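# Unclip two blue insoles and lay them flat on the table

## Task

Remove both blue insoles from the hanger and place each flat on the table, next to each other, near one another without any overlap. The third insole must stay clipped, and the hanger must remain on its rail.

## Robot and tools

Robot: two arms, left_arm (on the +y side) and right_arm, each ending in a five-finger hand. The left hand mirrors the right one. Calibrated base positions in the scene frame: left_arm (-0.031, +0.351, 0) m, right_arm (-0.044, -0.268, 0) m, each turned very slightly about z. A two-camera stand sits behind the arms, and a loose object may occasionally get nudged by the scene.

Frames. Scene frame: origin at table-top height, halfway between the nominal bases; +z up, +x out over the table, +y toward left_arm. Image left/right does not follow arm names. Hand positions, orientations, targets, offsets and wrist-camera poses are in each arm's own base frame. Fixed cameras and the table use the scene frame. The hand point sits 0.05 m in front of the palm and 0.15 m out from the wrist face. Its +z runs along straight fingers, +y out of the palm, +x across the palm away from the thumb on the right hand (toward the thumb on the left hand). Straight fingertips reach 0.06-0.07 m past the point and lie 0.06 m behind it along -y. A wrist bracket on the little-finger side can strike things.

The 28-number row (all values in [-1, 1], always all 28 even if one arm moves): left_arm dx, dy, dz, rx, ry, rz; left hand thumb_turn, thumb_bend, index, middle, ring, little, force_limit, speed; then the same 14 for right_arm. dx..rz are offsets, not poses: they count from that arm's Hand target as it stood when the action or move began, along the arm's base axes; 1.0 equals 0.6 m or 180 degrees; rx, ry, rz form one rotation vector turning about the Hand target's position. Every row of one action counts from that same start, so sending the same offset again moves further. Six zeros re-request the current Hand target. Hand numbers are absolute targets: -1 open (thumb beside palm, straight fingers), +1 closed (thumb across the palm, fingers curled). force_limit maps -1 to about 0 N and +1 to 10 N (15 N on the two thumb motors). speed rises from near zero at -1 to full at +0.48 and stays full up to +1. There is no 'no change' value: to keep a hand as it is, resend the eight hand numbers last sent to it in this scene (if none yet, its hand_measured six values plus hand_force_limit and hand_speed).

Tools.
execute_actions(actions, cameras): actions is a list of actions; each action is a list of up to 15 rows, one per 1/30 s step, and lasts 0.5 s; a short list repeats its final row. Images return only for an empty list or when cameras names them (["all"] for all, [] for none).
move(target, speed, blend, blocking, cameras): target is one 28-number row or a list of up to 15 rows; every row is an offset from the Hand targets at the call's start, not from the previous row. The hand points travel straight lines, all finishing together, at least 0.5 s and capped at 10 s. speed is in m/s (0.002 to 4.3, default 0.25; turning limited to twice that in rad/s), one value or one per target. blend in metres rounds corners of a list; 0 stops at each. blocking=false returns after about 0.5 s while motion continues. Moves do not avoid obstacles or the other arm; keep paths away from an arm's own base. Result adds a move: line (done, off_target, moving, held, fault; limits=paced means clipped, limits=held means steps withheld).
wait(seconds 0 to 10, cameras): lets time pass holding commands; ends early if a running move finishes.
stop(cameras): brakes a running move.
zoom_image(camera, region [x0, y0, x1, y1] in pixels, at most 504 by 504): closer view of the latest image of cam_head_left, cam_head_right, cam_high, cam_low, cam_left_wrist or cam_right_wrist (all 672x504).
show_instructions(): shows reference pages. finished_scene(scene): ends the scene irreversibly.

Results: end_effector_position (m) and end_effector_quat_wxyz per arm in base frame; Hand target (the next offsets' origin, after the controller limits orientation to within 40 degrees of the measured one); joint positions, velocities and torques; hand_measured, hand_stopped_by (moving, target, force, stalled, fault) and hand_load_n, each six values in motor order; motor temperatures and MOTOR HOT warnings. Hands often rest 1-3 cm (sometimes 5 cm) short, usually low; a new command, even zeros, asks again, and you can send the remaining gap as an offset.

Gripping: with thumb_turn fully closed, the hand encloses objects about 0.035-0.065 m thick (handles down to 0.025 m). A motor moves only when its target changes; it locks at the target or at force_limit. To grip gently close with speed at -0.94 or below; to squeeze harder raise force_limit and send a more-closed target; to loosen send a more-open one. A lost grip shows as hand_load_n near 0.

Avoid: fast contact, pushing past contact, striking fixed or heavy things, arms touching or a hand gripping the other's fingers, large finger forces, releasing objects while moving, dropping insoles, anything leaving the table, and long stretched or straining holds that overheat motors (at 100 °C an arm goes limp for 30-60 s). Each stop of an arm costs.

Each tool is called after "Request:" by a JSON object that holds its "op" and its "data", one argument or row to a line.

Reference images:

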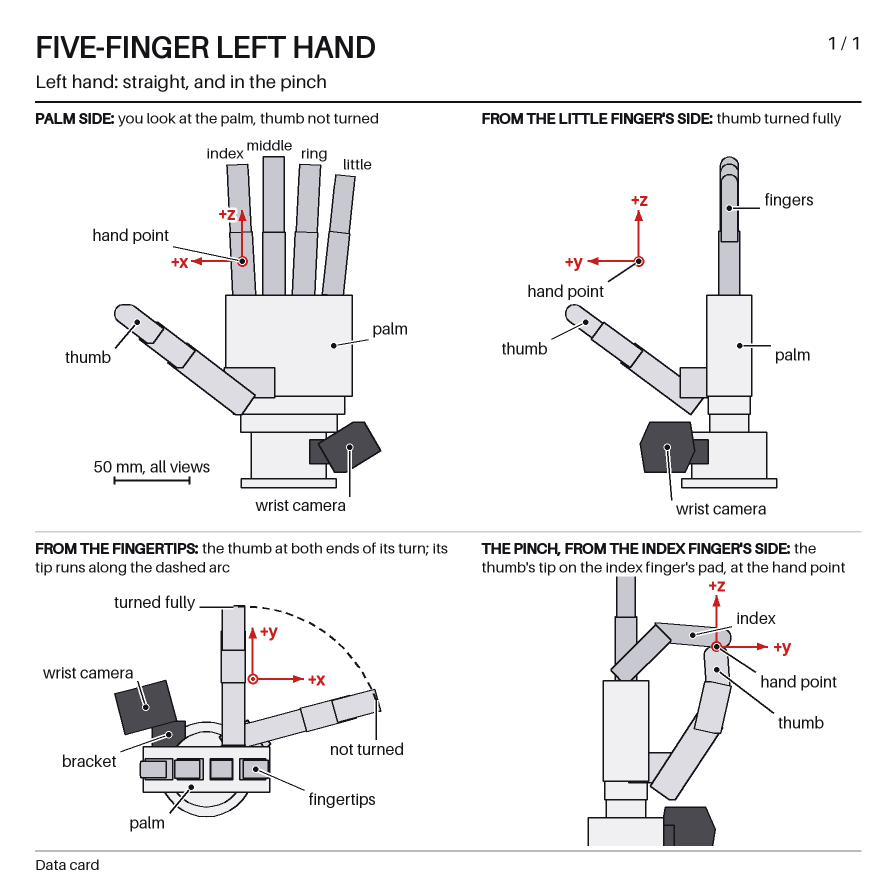

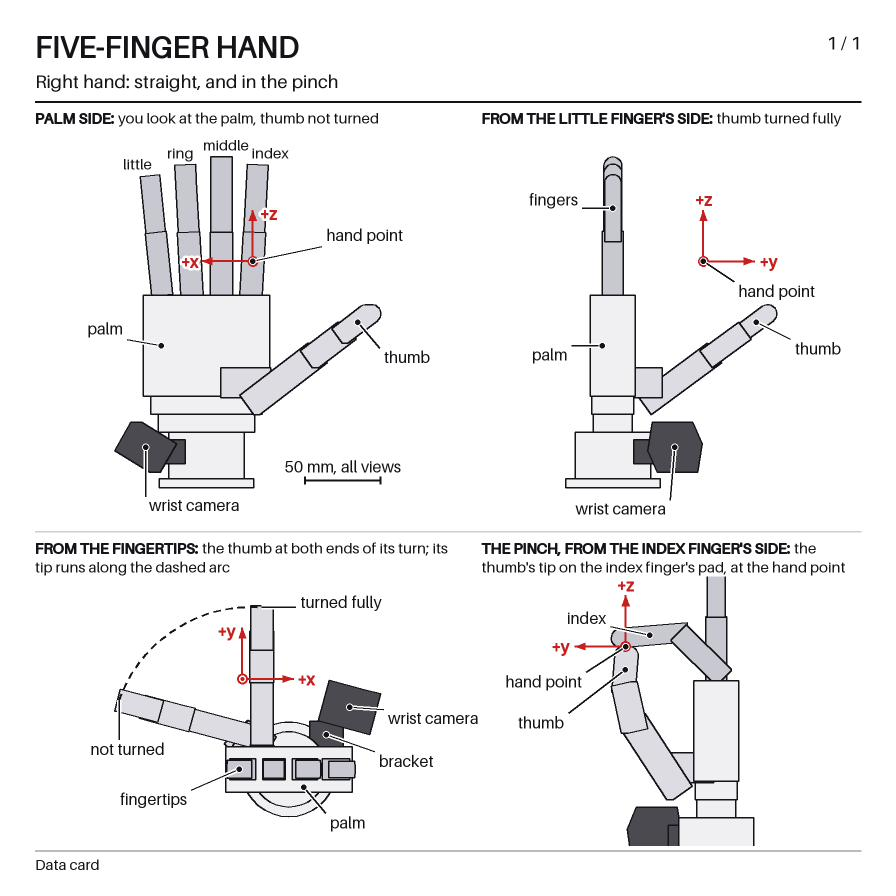

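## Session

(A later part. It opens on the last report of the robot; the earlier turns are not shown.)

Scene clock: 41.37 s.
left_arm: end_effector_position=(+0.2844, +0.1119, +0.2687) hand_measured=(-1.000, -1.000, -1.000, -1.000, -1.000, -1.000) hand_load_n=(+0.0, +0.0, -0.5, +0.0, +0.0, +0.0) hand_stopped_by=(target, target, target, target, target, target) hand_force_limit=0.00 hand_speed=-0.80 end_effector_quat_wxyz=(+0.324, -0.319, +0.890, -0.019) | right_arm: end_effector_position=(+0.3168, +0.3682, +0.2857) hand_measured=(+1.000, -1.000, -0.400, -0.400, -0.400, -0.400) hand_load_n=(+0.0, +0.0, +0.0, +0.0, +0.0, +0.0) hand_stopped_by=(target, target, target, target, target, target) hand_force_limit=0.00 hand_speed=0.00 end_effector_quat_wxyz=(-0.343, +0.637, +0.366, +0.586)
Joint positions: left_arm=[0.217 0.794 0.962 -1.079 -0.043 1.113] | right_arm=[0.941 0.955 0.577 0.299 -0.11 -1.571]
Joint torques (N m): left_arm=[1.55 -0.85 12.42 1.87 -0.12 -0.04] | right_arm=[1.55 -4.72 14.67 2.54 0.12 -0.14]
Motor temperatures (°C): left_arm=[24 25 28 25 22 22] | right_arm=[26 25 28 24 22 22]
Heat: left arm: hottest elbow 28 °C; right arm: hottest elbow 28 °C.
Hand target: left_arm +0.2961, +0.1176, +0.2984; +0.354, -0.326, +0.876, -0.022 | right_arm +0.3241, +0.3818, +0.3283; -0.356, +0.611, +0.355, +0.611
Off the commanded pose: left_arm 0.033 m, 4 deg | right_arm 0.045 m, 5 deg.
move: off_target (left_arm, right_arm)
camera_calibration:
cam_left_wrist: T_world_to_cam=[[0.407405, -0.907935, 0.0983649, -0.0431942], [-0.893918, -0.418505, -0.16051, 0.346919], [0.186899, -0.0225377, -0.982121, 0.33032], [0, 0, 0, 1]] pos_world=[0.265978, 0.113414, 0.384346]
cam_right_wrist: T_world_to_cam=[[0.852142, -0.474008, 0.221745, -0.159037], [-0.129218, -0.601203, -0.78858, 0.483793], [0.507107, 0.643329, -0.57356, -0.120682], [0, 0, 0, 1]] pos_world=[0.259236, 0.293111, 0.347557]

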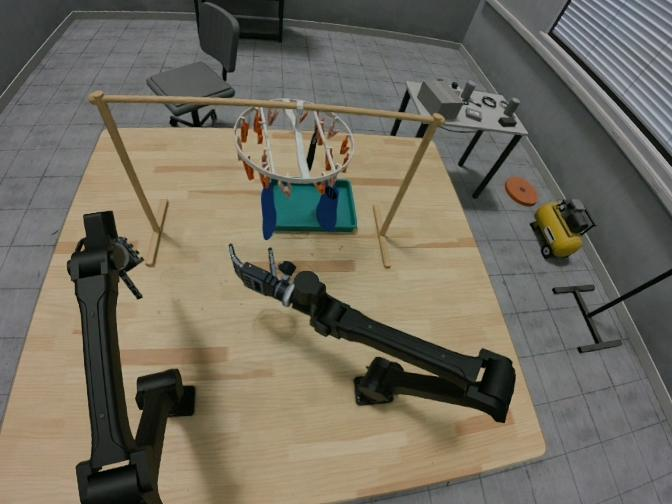

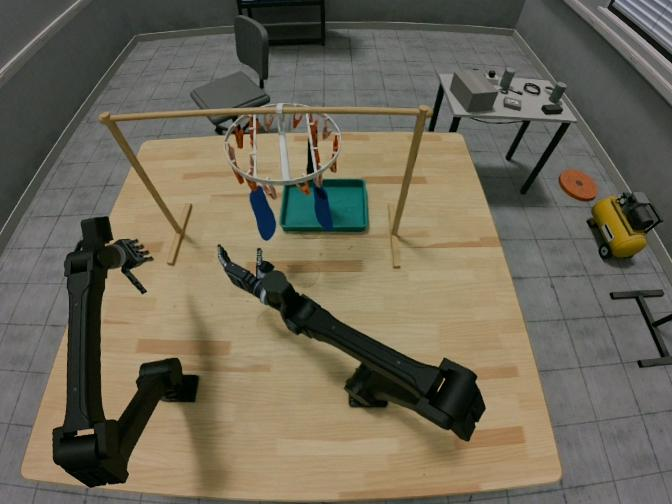

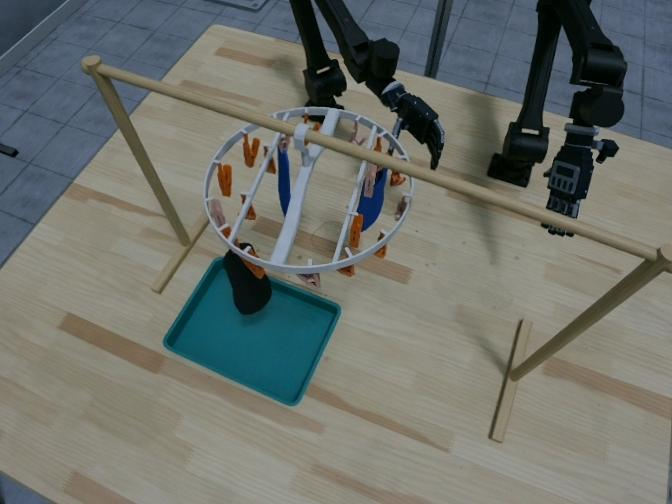

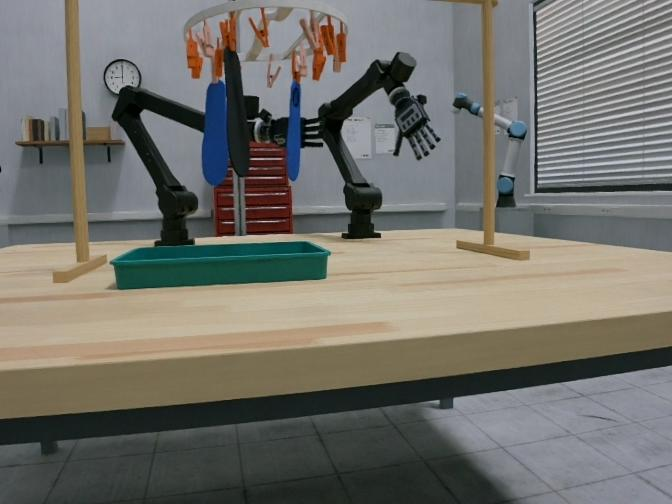

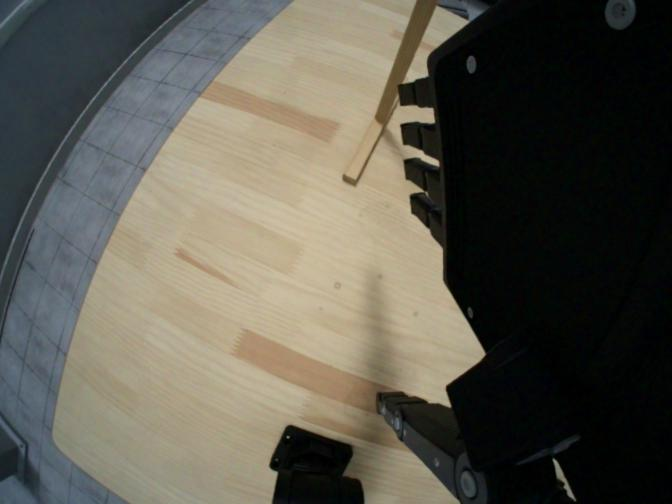

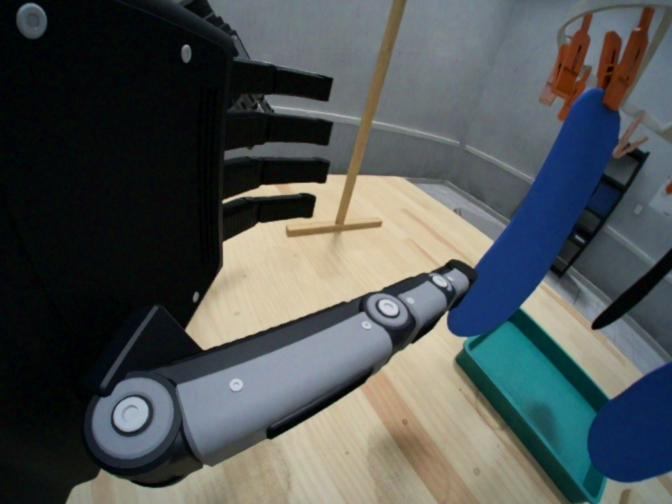

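Request:
{"op": "zoom_image", "data": {
  "camera": "cam_high",
  "region": [320, 120, 460, 260]
}}

Request:
{"op": "zoom_image", "data": {
  "camera": "cam_head_right",
  "region": [210, 150, 350, 290]
}}

Request:
{"op": "zoom_image", "data": {
  "camera": "cam_head_left",
  "region": [210, 150, 350, 290]
}}

Request:
{"op": "zoom_image", "data": {
  "camera": "cam_low",
  "region": [180, 40, 380, 200]
}}

Request:
{"op": "zoom_image", "data": {
  "camera": "cam_right_wrist",
  "region": [200, 0, 672, 504]
}}

Scaled by 3.600 from the camera's 672x504 image, which has a finer 960x720 frame.

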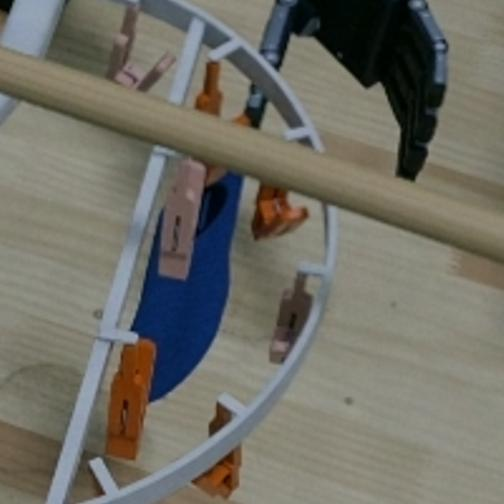

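Scaled by 3.600 from the camera's 672x504 image, which has a finer 960x720 frame.

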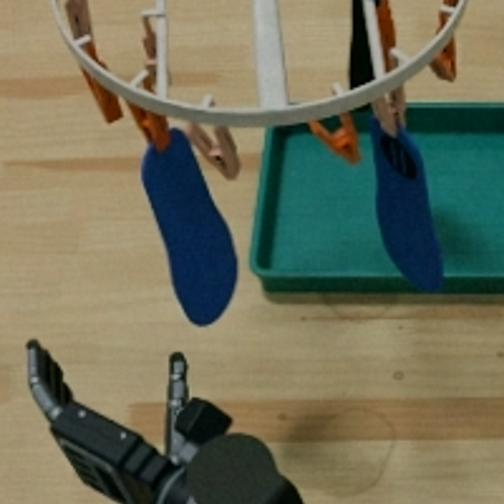

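Scaled by 3.600 from the camera's 672x504 image, which has a finer 960x720 frame.

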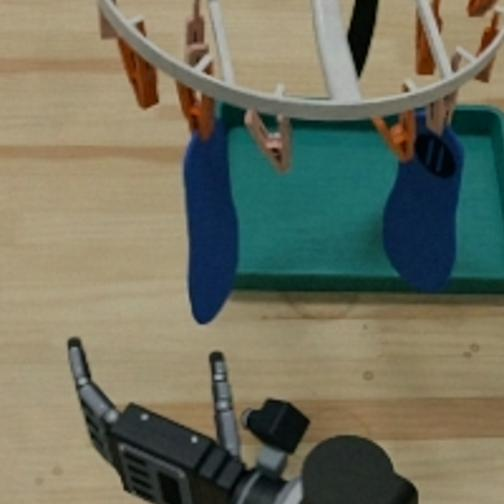

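Scaled by 2.520 from the camera's 672x504 image, which has a finer 960x720 frame.

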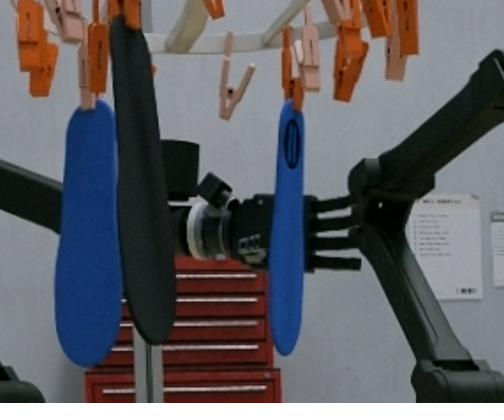

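Scaled by 1.000.

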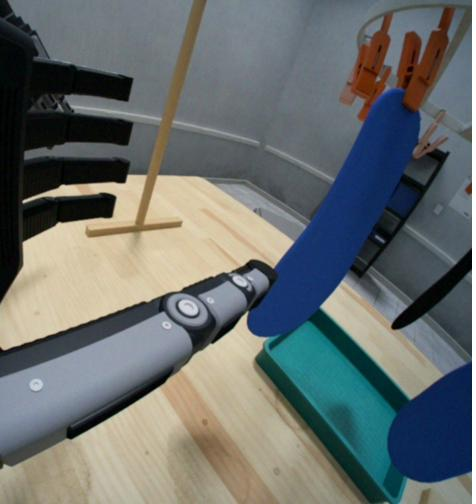

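Request:
{"op": "move", "data": {
  "target": [0,0,0,0,0,0,-1,-1,-1,-1,-1,-1,0,-0.8, 0.135,0.01,0.03,0,0,0,1,-1,-0.4,-0.4,-0.4,-0.4,0,0],
  "cameras": ["cam_head_right","cam_high","cam_right_wrist"]
}}

Scene clock: 45.87 s.
left_arm: end_effector_position=(+0.2844, +0.1119, +0.2687) hand_measured=(-1.000, -1.000, -1.000, -1.000, -1.000, -1.000) hand_load_n=(+0.0, +0.0, +0.0, +0.0, +0.0, +0.0) hand_stopped_by=(target, target, target, target, target, target) hand_force_limit=0.00 hand_speed=-0.80 end_effector_quat_wxyz=(+0.324, -0.319, +0.890, -0.019) | right_arm: end_effector_position=(+0.3899, +0.3813, +0.3034) hand_measured=(+1.000, -1.000, -0.400, -0.400, -0.400, -0.400) hand_load_n=(+0.0, +0.0, +0.0, +0.0, +0.0, +0.0) hand_stopped_by=(target, target, target, target, target, target) hand_force_limit=0.00 hand_speed=0.00 end_effector_quat_wxyz=(-0.351, +0.636, +0.365, +0.582)
Joint positions: left_arm=[0.217 0.794 0.962 -1.079 -0.043 1.113] | right_arm=[0.783 1.119 0.731 0.309 -0.281 -1.571]
Joint torques (N m): left_arm=[1.61 -0.79 12.42 1.85 -0.12 -0.04] | right_arm=[0.15 -7.3 14.65 2.55 -0.14 -0.12]
Heat: left arm: hottest elbow 28 °C; right arm: hottest elbow 29 °C.
Hand target: left_arm +0.2961, +0.1176, +0.2984; +0.354, -0.326, +0.876, -0.022 | right_arm +0.4050, +0.3879, +0.3463; -0.356, +0.611, +0.355, +0.611
Off the commanded pose: left_arm 0.033 m, 4 deg | right_arm 0.046 m, 5 deg.
move: off_target (left_arm, right_arm)
camera_calibration:
cam_right_wrist: T_world_to_cam=[[0.859904, -0.465805, 0.208784, -0.221305], [-0.130729, -0.596334, -0.79202, 0.51484], [0.493432, 0.653767, -0.573684, -0.15465], [0, 0, 0, 1]] pos_world=[0.333915, 0.305037, 0.365248]
Images, in order (width x height): cam_head_right 672x504, cam_high 672x504, cam_right_wrist 672x504.

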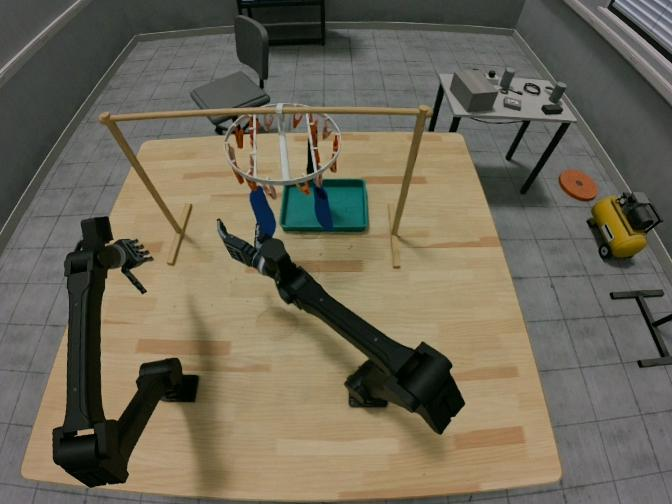

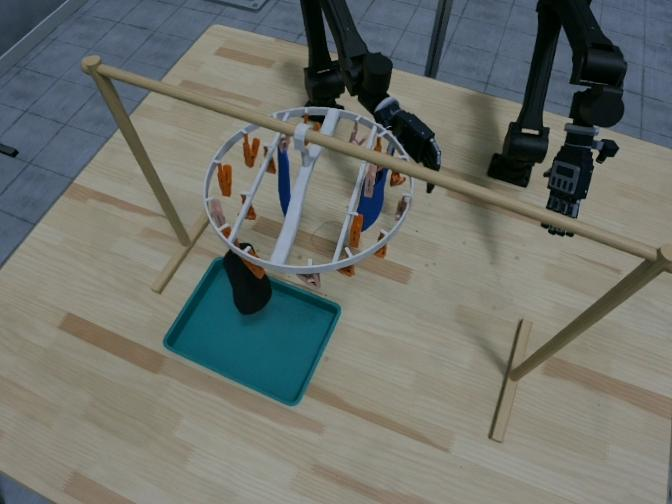

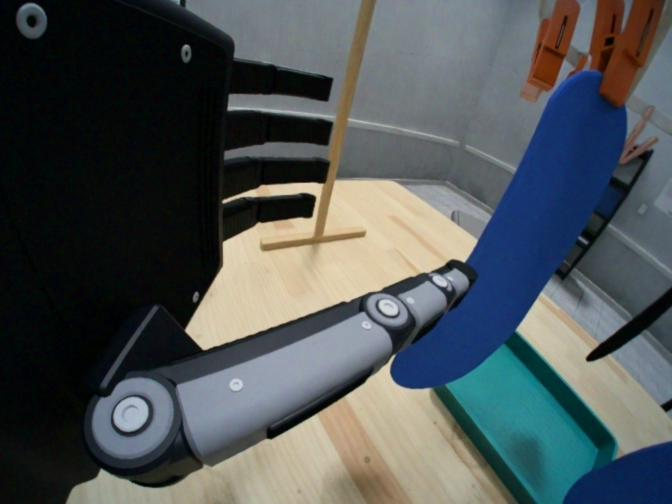

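Request:
{"op": "move", "data": {
  "target": [0,0,0,0,0,0,-1,-1,-1,-1,-1,-1,0,-0.8, 0.065,-0.06,-0.025,0,0,0,1,-1,-0.4,-0.4,-0.4,-0.4,0,0],
  "cameras": ["all"],
  "speed": 0.08
}}

Scene clock: 48.07 s.
left_arm: end_effector_position=(+0.2844, +0.1119, +0.2687) hand_measured=(-1.000, -1.000, -1.000, -1.000, -1.000, -1.000) hand_load_n=(+0.0, +0.0, +0.0, +0.0, +0.0, +0.0) hand_stopped_by=(target, target, target, target, target, target) hand_force_limit=0.00 hand_speed=-0.80 end_effector_quat_wxyz=(+0.324, -0.319, +0.890, -0.019) | right_arm: end_effector_position=(+0.4309, +0.3478, +0.2968) hand_measured=(+1.000, -1.000, -0.400, -0.400, -0.400, -0.400) hand_load_n=(+0.0, +0.0, +0.0, +0.0, +0.0, +0.0) hand_stopped_by=(target, target, target, target, target, target) hand_force_limit=0.00 hand_speed=0.00 end_effector_quat_wxyz=(-0.355, +0.633, +0.360, +0.586)
Joint positions: left_arm=[0.217 0.794 0.962 -1.079 -0.043 1.113] | right_arm=[0.634 1.159 0.731 0.361 -0.427 -1.571]
Joint torques (N m): left_arm=[1.67 -0.85 12.42 1.85 -0.13 -0.03] | right_arm=[0.32 -7.65 13.33 2.43 -0.12 -0.14]
Heat: left arm: hottest elbow 29 °C; right arm: hottest elbow 29 °C.
Hand target: left_arm +0.2961, +0.1176, +0.2984; +0.354, -0.326, +0.876, -0.022 | right_arm +0.4440, +0.3519, +0.3314; -0.356, +0.611, +0.355, +0.611
Off the commanded pose: left_arm 0.033 m, 4 deg | right_arm 0.037 m, 4 deg.
move: off_target (left_arm, right_arm)
camera_calibration:
cam_left_wrist: T_world_to_cam=[[0.407405, -0.907935, 0.0983649, -0.0431942], [-0.893918, -0.418505, -0.16051, 0.346919], [0.186899, -0.0225377, -0.982121, 0.33032], [0, 0, 0, 1]] pos_world=[0.265978, 0.113414, 0.384346]
cam_right_wrist: T_world_to_cam=[[0.857946, -0.471775, 0.203365, -0.266359], [-0.130567, -0.58309, -0.801847, 0.493195], [0.496872, 0.661388, -0.561858, -0.164436], [0, 0, 0, 1]] pos_world=[0.37462, 0.270671, 0.357245]

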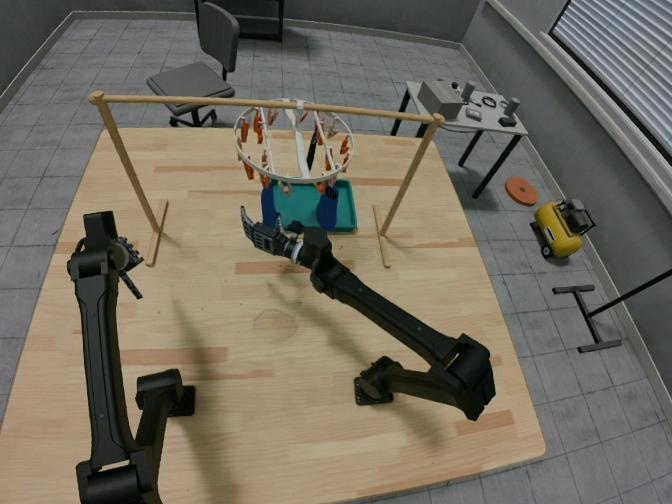

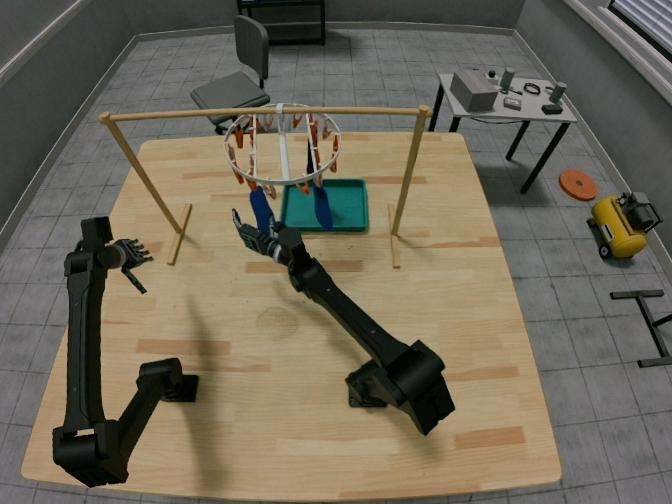

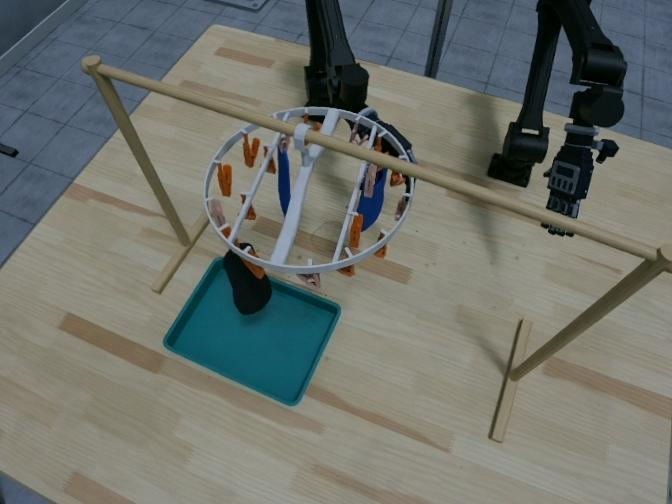

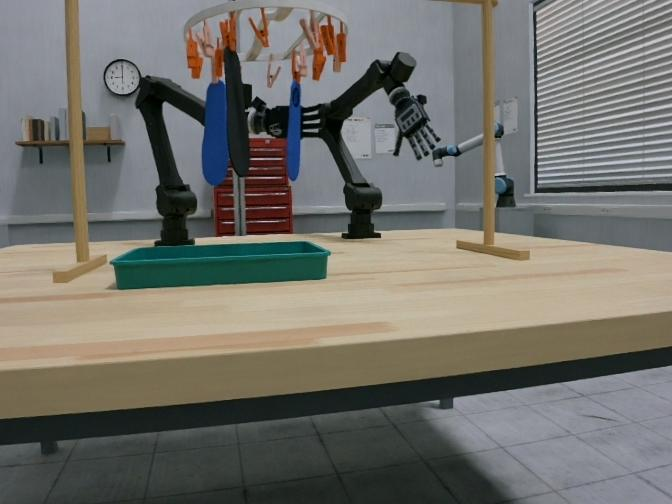

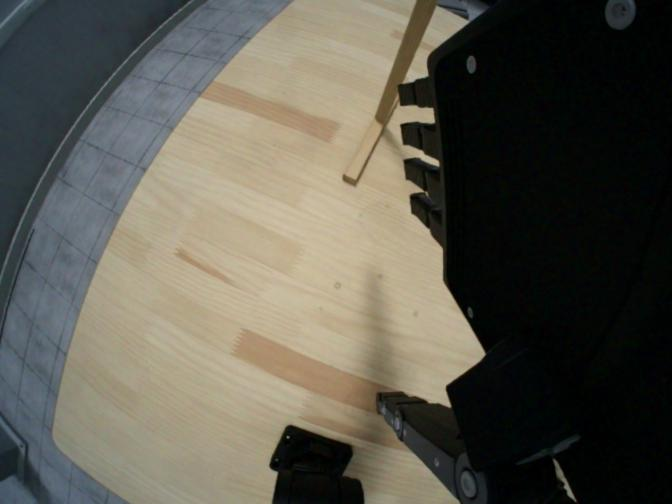

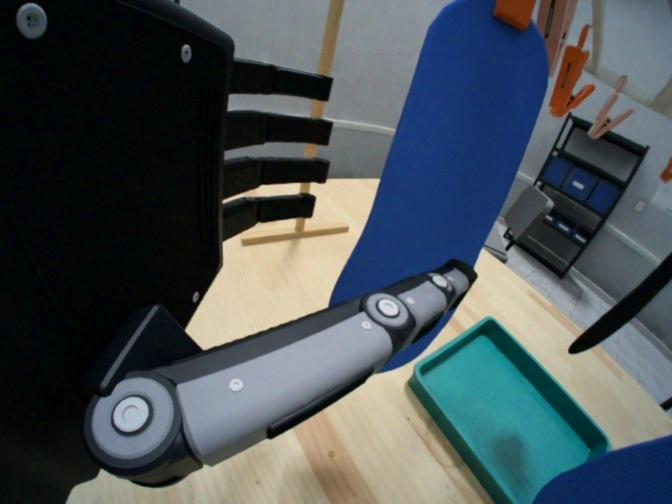

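Request:
{"op": "move", "data": {
  "target": [0,0,0,0,0,0,-1,-1,-1,-1,-1,-1,0,-0.8, 0.032,-0.018,0,0,0,0,1,-1,-0.4,-0.4,-0.4,-0.4,0,0],
  "cameras": ["cam_high","cam_low","cam_right_wrist"],
  "speed": 0.08
}}

Scene clock: 50.20 s.
left_arm: end_effector_position=(+0.2844, +0.1119, +0.2687) hand_measured=(-1.000, -1.000, -1.000, -1.000, -1.000, -1.000) hand_load_n=(+0.0, +0.0, +0.0, +0.0, +0.0, +0.0) hand_stopped_by=(target, target, target, target, target, target) hand_force_limit=0.00 hand_speed=-0.80 end_effector_quat_wxyz=(+0.324, -0.319, +0.890, -0.019) | right_arm: end_effector_position=(+0.4471, +0.3359, +0.2904) hand_measured=(+1.000, -1.000, -0.400, -0.400, -0.400, -0.400) hand_load_n=(+0.0, +0.0, +0.0, +0.0, +0.0, +0.0) hand_stopped_by=(target, target, target, target, target, target) hand_force_limit=0.00 hand_speed=0.00 end_effector_quat_wxyz=(-0.356, +0.637, +0.359, +0.582)
Joint positions: left_arm=[0.217 0.794 0.962 -1.079 -0.043 1.113] | right_arm=[0.58 1.185 0.74 0.368 -0.48 -1.571]
Joint torques (N m): left_arm=[1.55 -0.97 12.42 1.85 -0.12 -0.03] | right_arm=[0.32 -8.12 14.15 2.44 -0.14 -0.16]
Heat: left arm: hottest elbow 29 °C; right arm: hottest elbow 30 °C.
Hand target: left_arm +0.2961, +0.1176, +0.2984; +0.354, -0.326, +0.876, -0.022 | right_arm +0.4633, +0.3410, +0.3314; -0.356, +0.611, +0.355, +0.611
Off the commanded pose: left_arm 0.033 m, 4 deg | right_arm 0.044 m, 4 deg.
move: off_target (left_arm, right_arm)
camera_calibration:
cam_right_wrist: T_world_to_cam=[[0.859894, -0.471591, 0.195409, -0.283252], [-0.139456, -0.585259, -0.798764, 0.487115], [0.491054, 0.659601, -0.569027, -0.16291], [0, 0, 0, 1]] pos_world=[0.391495, 0.258965, 0.35174]
Images, in order (width x height): cam_high 672x504, cam_low 672x504, cam_right_wrist 672x504.

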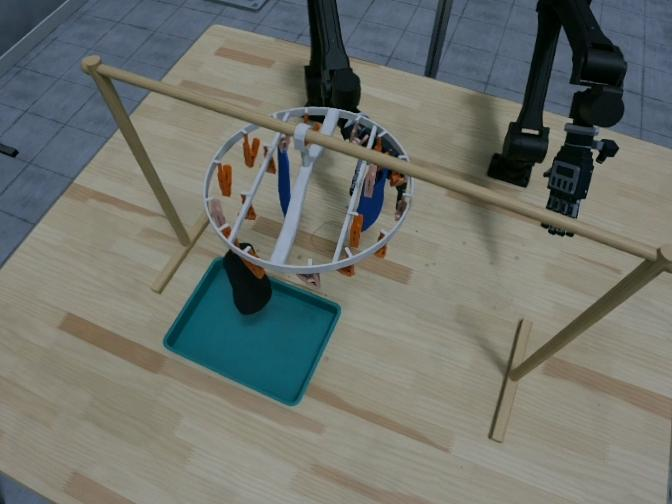

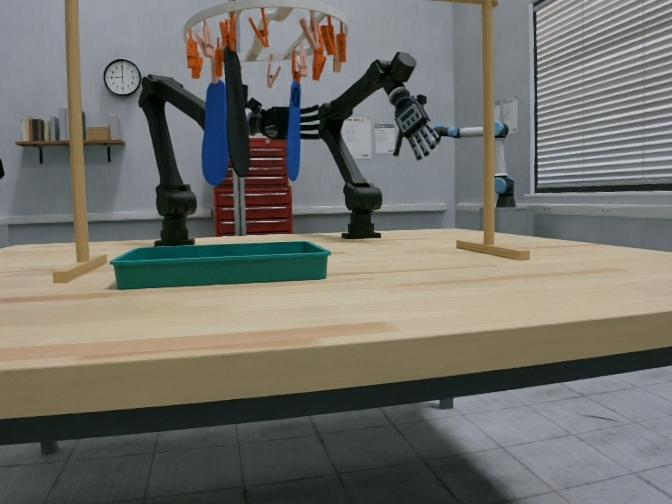

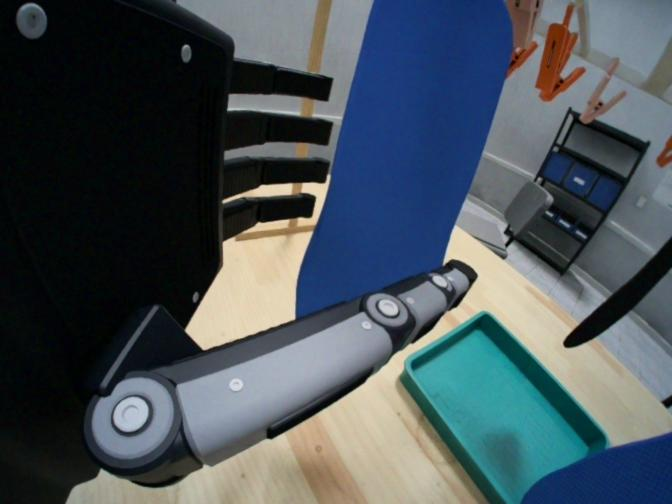

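Request:
{"op": "move", "data": {
  "target": [0,0,0,0,0,0,-1,-1,-1,-1,-1,-1,0,-0.8, 0,0,0,0,0,0,1,-0.2,0,0,0,0,-0.5,-0.7],
  "cameras": ["cam_high","cam_low","cam_right_wrist"]
}}

Scene clock: 52.90 s.
left_arm: end_effector_position=(+0.2844, +0.1119, +0.2687) hand_measured=(-1.000, -1.000, -1.000, -1.000, -1.000, -1.000) hand_load_n=(+0.0, +0.0, +0.0, +0.0, +0.0, +0.0) hand_stopped_by=(target, target, target, target, target, target) hand_force_limit=0.00 hand_speed=-0.80 end_effector_quat_wxyz=(+0.324, -0.319, +0.890, -0.019) | right_arm: end_effector_position=(+0.4471, +0.3359, +0.2904) hand_measured=(+1.000, -0.200, +0.000, +0.000, +0.000, +0.000) hand_load_n=(+0.0, +0.0, +0.0, +0.0, +0.0, +0.0) hand_stopped_by=(target, target, target, target, target, target) hand_force_limit=-0.50 hand_speed=-0.70 end_effector_quat_wxyz=(-0.356, +0.637, +0.359, +0.582)
Joint positions: left_arm=[0.217 0.794 0.962 -1.079 -0.043 1.113] | right_arm=[0.58 1.185 0.74 0.368 -0.481 -1.571]
Joint torques (N m): left_arm=[1.73 -0.85 12.44 1.87 -0.12 -0.03] | right_arm=[0.15 -8.29 14.17 2.43 -0.12 -0.11]
Heat: left arm: hottest elbow 29 °C; right arm: hottest elbow 30 °C.
Hand target: left_arm +0.2961, +0.1176, +0.2984; +0.354, -0.326, +0.876, -0.022 | right_arm +0.4633, +0.3410, +0.3314; -0.356, +0.611, +0.355, +0.611
Off the commanded pose: left_arm 0.033 m, 4 deg | right_arm 0.044 m, 4 deg.
move: off_target (left_arm, right_arm)
camera_calibration:
cam_right_wrist: T_world_to_cam=[[0.860102, -0.471252, 0.19531, -0.2833], [-0.139224, -0.585189, -0.798856, 0.487025], [0.490756, 0.659905, -0.568932, -0.162856], [0, 0, 0, 1]] pos_world=[0.391395, 0.258965, 0.351739]
Images, in order (width x height): cam_high 672x504, cam_low 672x504, cam_right_wrist 672x504.

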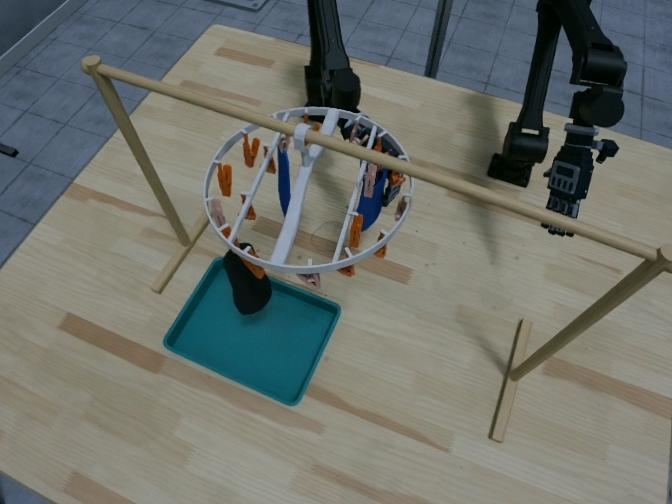

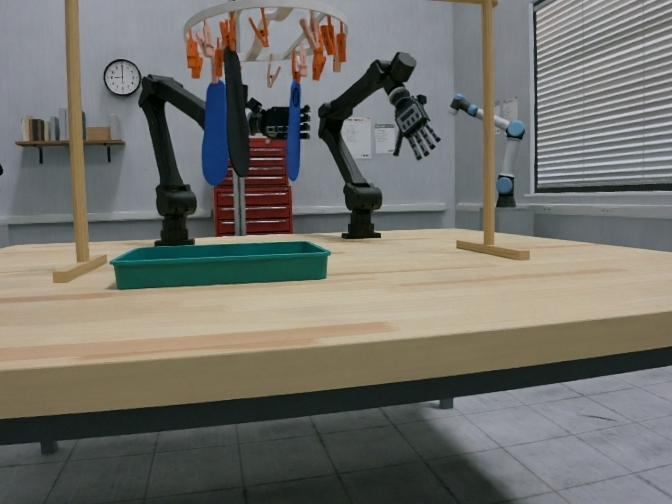

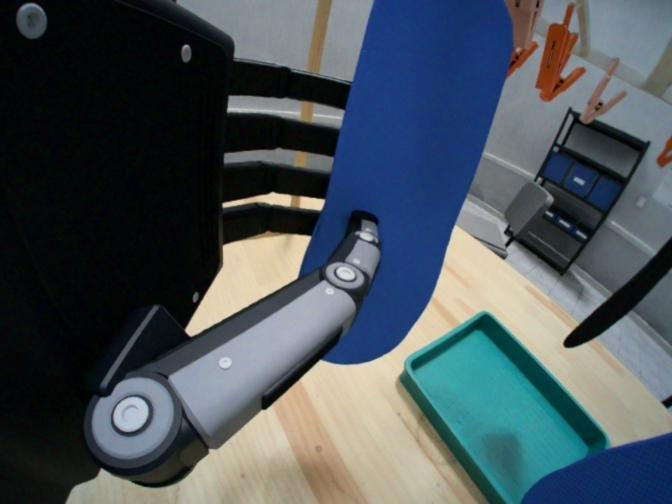

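Request:
{"op": "move", "data": {
  "target": [0,0,0,0,0,0,-1,-1,-1,-1,-1,-1,0,-0.8, 0,0,0,0,0,0,1,0.6,0.35,0.35,0.25,0.25,-0.3,-0.9],
  "cameras": ["cam_high","cam_low","cam_right_wrist"]
}}

Scene clock: 54.57 s.
left_arm: end_effector_position=(+0.2844, +0.1119, +0.2687) hand_measured=(-1.000, -1.000, -1.000, -1.000, -1.000, -1.000) hand_load_n=(+0.0, +0.0, +0.0, +0.5, +0.0, +0.0) hand_stopped_by=(target, target, target, target, target, target) hand_force_limit=0.00 hand_speed=-0.80 end_effector_quat_wxyz=(+0.324, -0.319, +0.890, -0.019) | right_arm: end_effector_position=(+0.4476, +0.3352, +0.2904) hand_measured=(+1.000, -0.098, +0.202, +0.184, +0.250, +0.250) hand_load_n=(+0.0, +5.5, +4.5, +4.0, +2.5, +0.0) hand_stopped_by=(target, force, force, force, target, target) hand_force_limit=-0.30 hand_speed=-0.90 end_effector_quat_wxyz=(-0.355, +0.637, +0.358, +0.583)
Joint positions: left_arm=[0.217 0.794 0.962 -1.079 -0.043 1.113] | right_arm=[0.579 1.185 0.74 0.368 -0.481 -1.571]
Joint torques (N m): left_arm=[1.55 -0.85 12.44 1.87 -0.12 -0.03] | right_arm=[-0.09 -7.94 14.19 2.41 -0.12 -0.12]
Heat: left arm: hottest elbow 29 °C; right arm: hottest elbow 31 °C.
Hand target: left_arm +0.2961, +0.1176, +0.2984; +0.354, -0.326, +0.876, -0.022 | right_arm +0.4633, +0.3410, +0.3314; -0.356, +0.611, +0.355, +0.611
Off the commanded pose: left_arm 0.033 m, 4 deg | right_arm 0.044 m, 4 deg.
move: off_target (left_arm, right_arm)
camera_calibration:
cam_right_wrist: T_world_to_cam=[[0.85937, -0.472574, 0.195338, -0.283309], [-0.140116, -0.584999, -0.798839, 0.487023], [0.491783, 0.659128, -0.568946, -0.162853], [0, 0, 0, 1]] pos_world=[0.391795, 0.258364, 0.351739]
Images, in order (width x height): cam_high 672x504, cam_low 672x504, cam_right_wrist 672x504.

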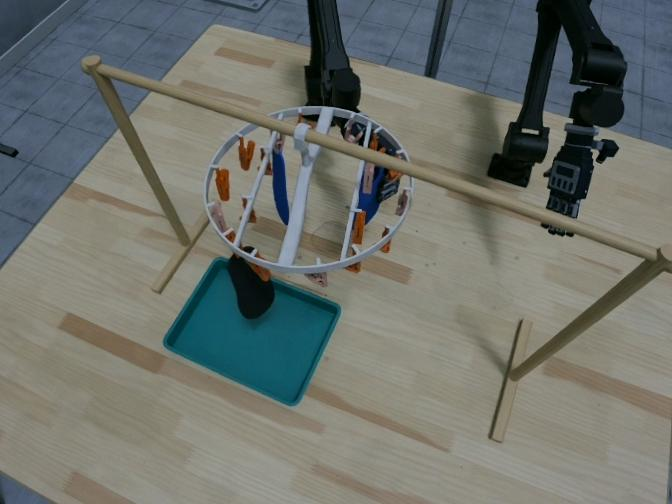

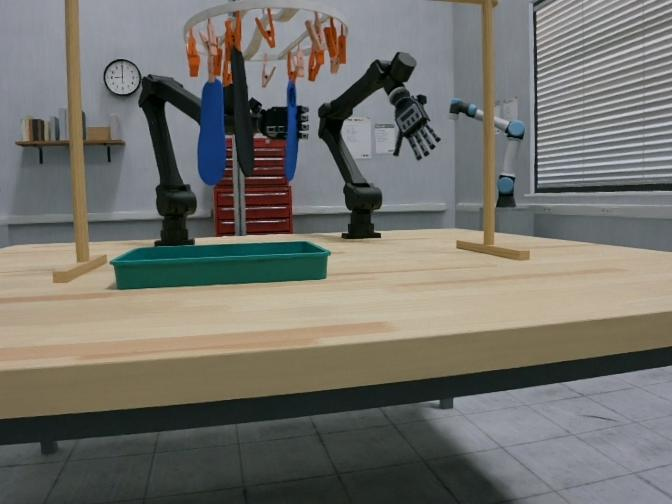

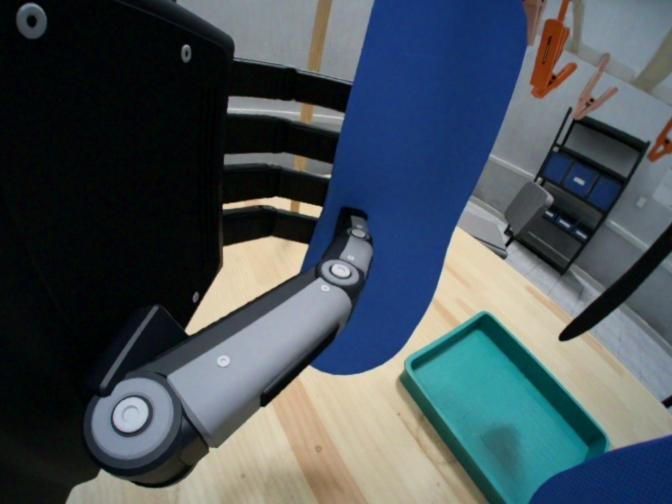

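Request:
{"op": "move", "data": {
  "target": [
    [0,0,0,0,0,0,-1,-1,-1,-1,-1,-1,0,-0.8, 0,0,0,0,0,0,1,0.65,0.5,0.5,0.25,0.25,0.2,-0.9],
    [0,0,0,0,0,0,-1,-1,-1,-1,-1,-1,0,-0.8, 0,0,-0.1,0,0,0,1,0.65,0.5,0.5,0.25,0.25,0.2,-0.9]
  ],
  "cameras": ["cam_high","cam_low","cam_right_wrist"],
  "speed": 0.1
}}

Scene clock: 57.33 s.
left_arm: end_effector_position=(+0.2844, +0.1119, +0.2687) hand_measured=(-1.000, -1.000, -1.000, -1.000, -1.000, -1.000) hand_load_n=(+0.0, +0.0, +0.0, +0.0, +0.0, +0.0) hand_stopped_by=(target, target, target, target, target, target) hand_force_limit=0.00 hand_speed=-0.80 end_effector_quat_wxyz=(+0.324, -0.319, +0.890, -0.019) | right_arm: end_effector_position=(+0.4593, +0.3418, +0.2656) hand_measured=(+1.000, -0.086, +0.210, +0.192, +0.250, +0.250) hand_load_n=(+0.0, +9.0, +6.5, +7.0, +2.5, +0.0) hand_stopped_by=(target, force, force, force, target, target) hand_force_limit=0.20 hand_speed=-0.90 end_effector_quat_wxyz=(-0.356, +0.617, +0.357, +0.604)
Joint positions: left_arm=[0.217 0.794 0.962 -1.079 -0.043 1.113] | right_arm=[0.577 1.283 0.697 0.568 -0.481 -1.571]
Joint torques (N m): left_arm=[1.73 -0.97 12.42 1.88 -0.13 -0.03] | right_arm=[0.21 -9 8.84 2.29 -0.07 -0.14]
Heat: left arm: hottest elbow 29 °C; right arm: hottest elbow 31 °C.
Hand target: left_arm +0.2961, +0.1176, +0.2984; +0.354, -0.326, +0.876, -0.022 | right_arm +0.4633, +0.3410, +0.2713; -0.356, +0.611, +0.355, +0.611
Off the commanded pose: left_arm 0.033 m, 4 deg | right_arm 0.007 m, 1 deg.
move: off_target (left_arm)
camera_calibration:
cam_right_wrist: T_world_to_cam=[[0.848275, -0.480637, 0.222301, -0.284751], [-0.100784, -0.558643, -0.823262, 0.452096], [0.519877, 0.675948, -0.522323, -0.218119], [0, 0, 0, 1]] pos_world=[0.400506, 0.263136, 0.321565]
Images, in order (width x height): cam_high 672x504, cam_low 672x504, cam_right_wrist 672x504.

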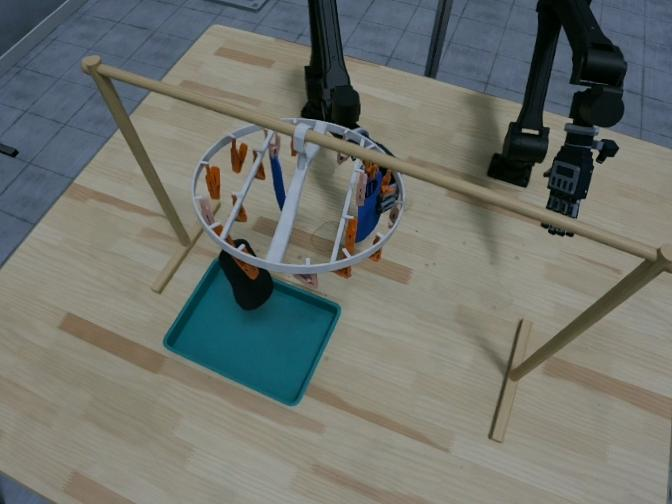

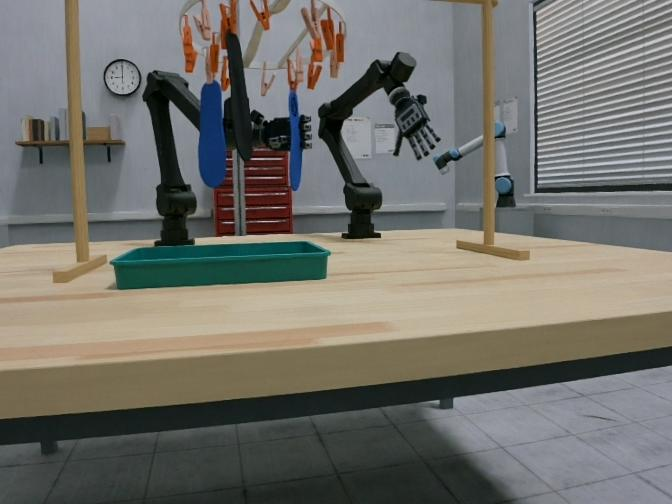

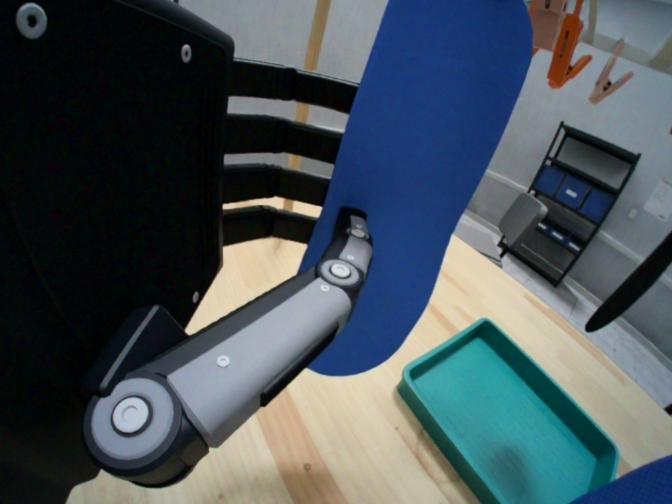

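Request:
{"op": "move", "data": {
  "target": [0,0,0,0,0,0,-1,-1,-1,-1,-1,-1,0,-0.8, 0,0,-0.08,0,0,0,1,0.65,0.5,0.5,0.25,0.25,0.2,-0.9],
  "cameras": ["cam_high","cam_low","cam_right_wrist"],
  "speed": 0.1
}}

Scene clock: 58.77 s.
left_arm: end_effector_position=(+0.2844, +0.1119, +0.2687) hand_measured=(-1.000, -1.000, -1.000, -1.000, -1.000, -1.000) hand_load_n=(+0.0, +0.0, +0.0, +0.0, +0.0, +0.0) hand_stopped_by=(target, target, target, target, target, target) hand_force_limit=0.00 hand_speed=-0.80 end_effector_quat_wxyz=(+0.324, -0.319, +0.890, -0.019) | right_arm: end_effector_position=(+0.4648, +0.3394, +0.2437) hand_measured=(+1.000, -0.086, +0.210, +0.192, +0.250, +0.250) hand_load_n=(+0.0, +8.5, +6.5, +6.5, +3.5, +0.0) hand_stopped_by=(target, force, force, force, target, target) hand_force_limit=0.20 hand_speed=-0.90 end_effector_quat_wxyz=(-0.353, +0.599, +0.353, +0.626)
Joint positions: left_arm=[0.217 0.794 0.962 -1.079 -0.043 1.113] | right_arm=[0.569 1.365 0.649 0.752 -0.477 -1.573]
Joint torques (N m): left_arm=[1.61 -0.85 12.42 1.85 -0.13 -0.03] | right_arm=[0.73 -7.71 6.57 1.59 -0.16 -0.13]
Heat: left arm: hottest elbow 30 °C; right arm: hottest elbow 31 °C.
Hand target: left_arm +0.2961, +0.1176, +0.2984; +0.354, -0.326, +0.876, -0.022 | right_arm +0.4633, +0.3410, +0.2234; -0.356, +0.611, +0.355, +0.611
Off the commanded pose: left_arm 0.033 m, 4 deg | right_arm 0.021 m, 2 deg.
move: off_target (left_arm, right_arm)
camera_calibration:
cam_right_wrist: T_world_to_cam=[[0.831928, -0.496439, 0.24788, -0.279055], [-0.0672685, -0.533661, -0.843019, 0.413997], [0.550791, 0.684656, -0.477363, -0.259095], [0, 0, 0, 1]] pos_world=[0.40271, 0.259792, 0.294497]
Images, in order (width x height): cam_high 672x504, cam_low 672x504, cam_right_wrist 672x504.

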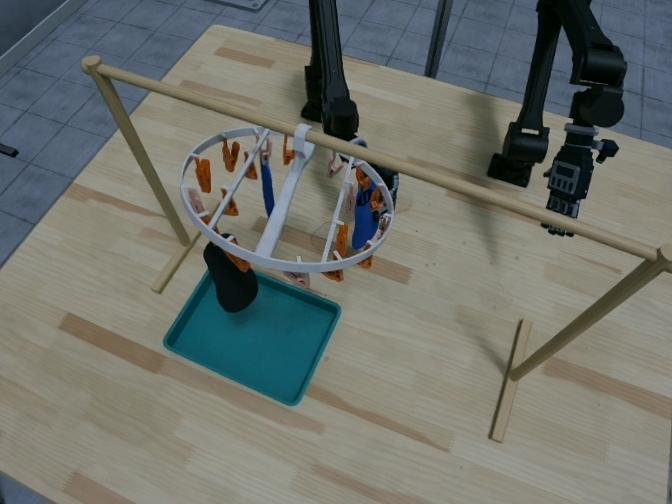

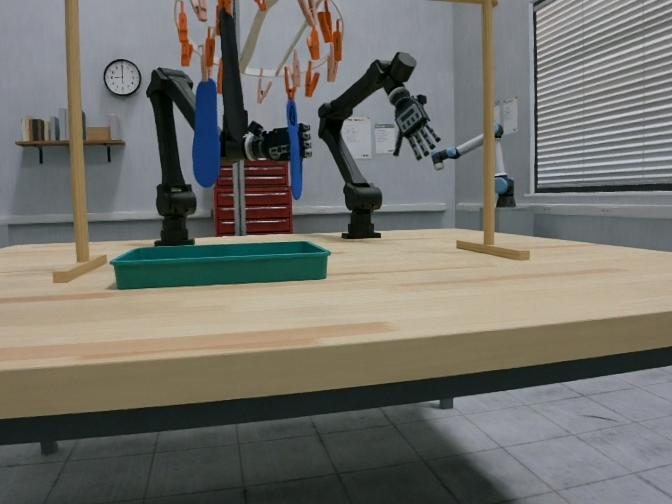

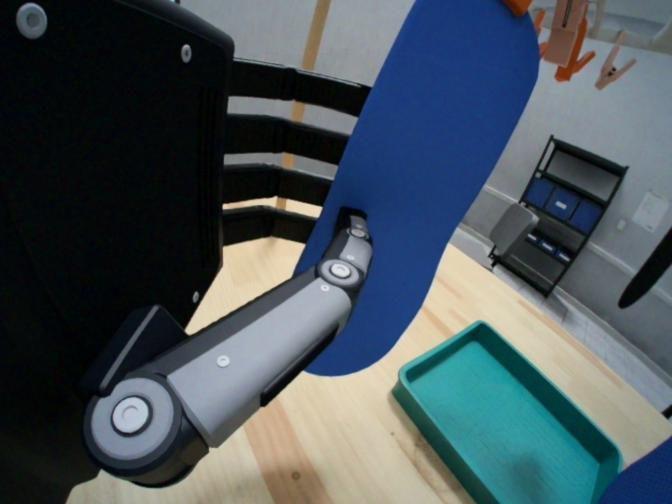

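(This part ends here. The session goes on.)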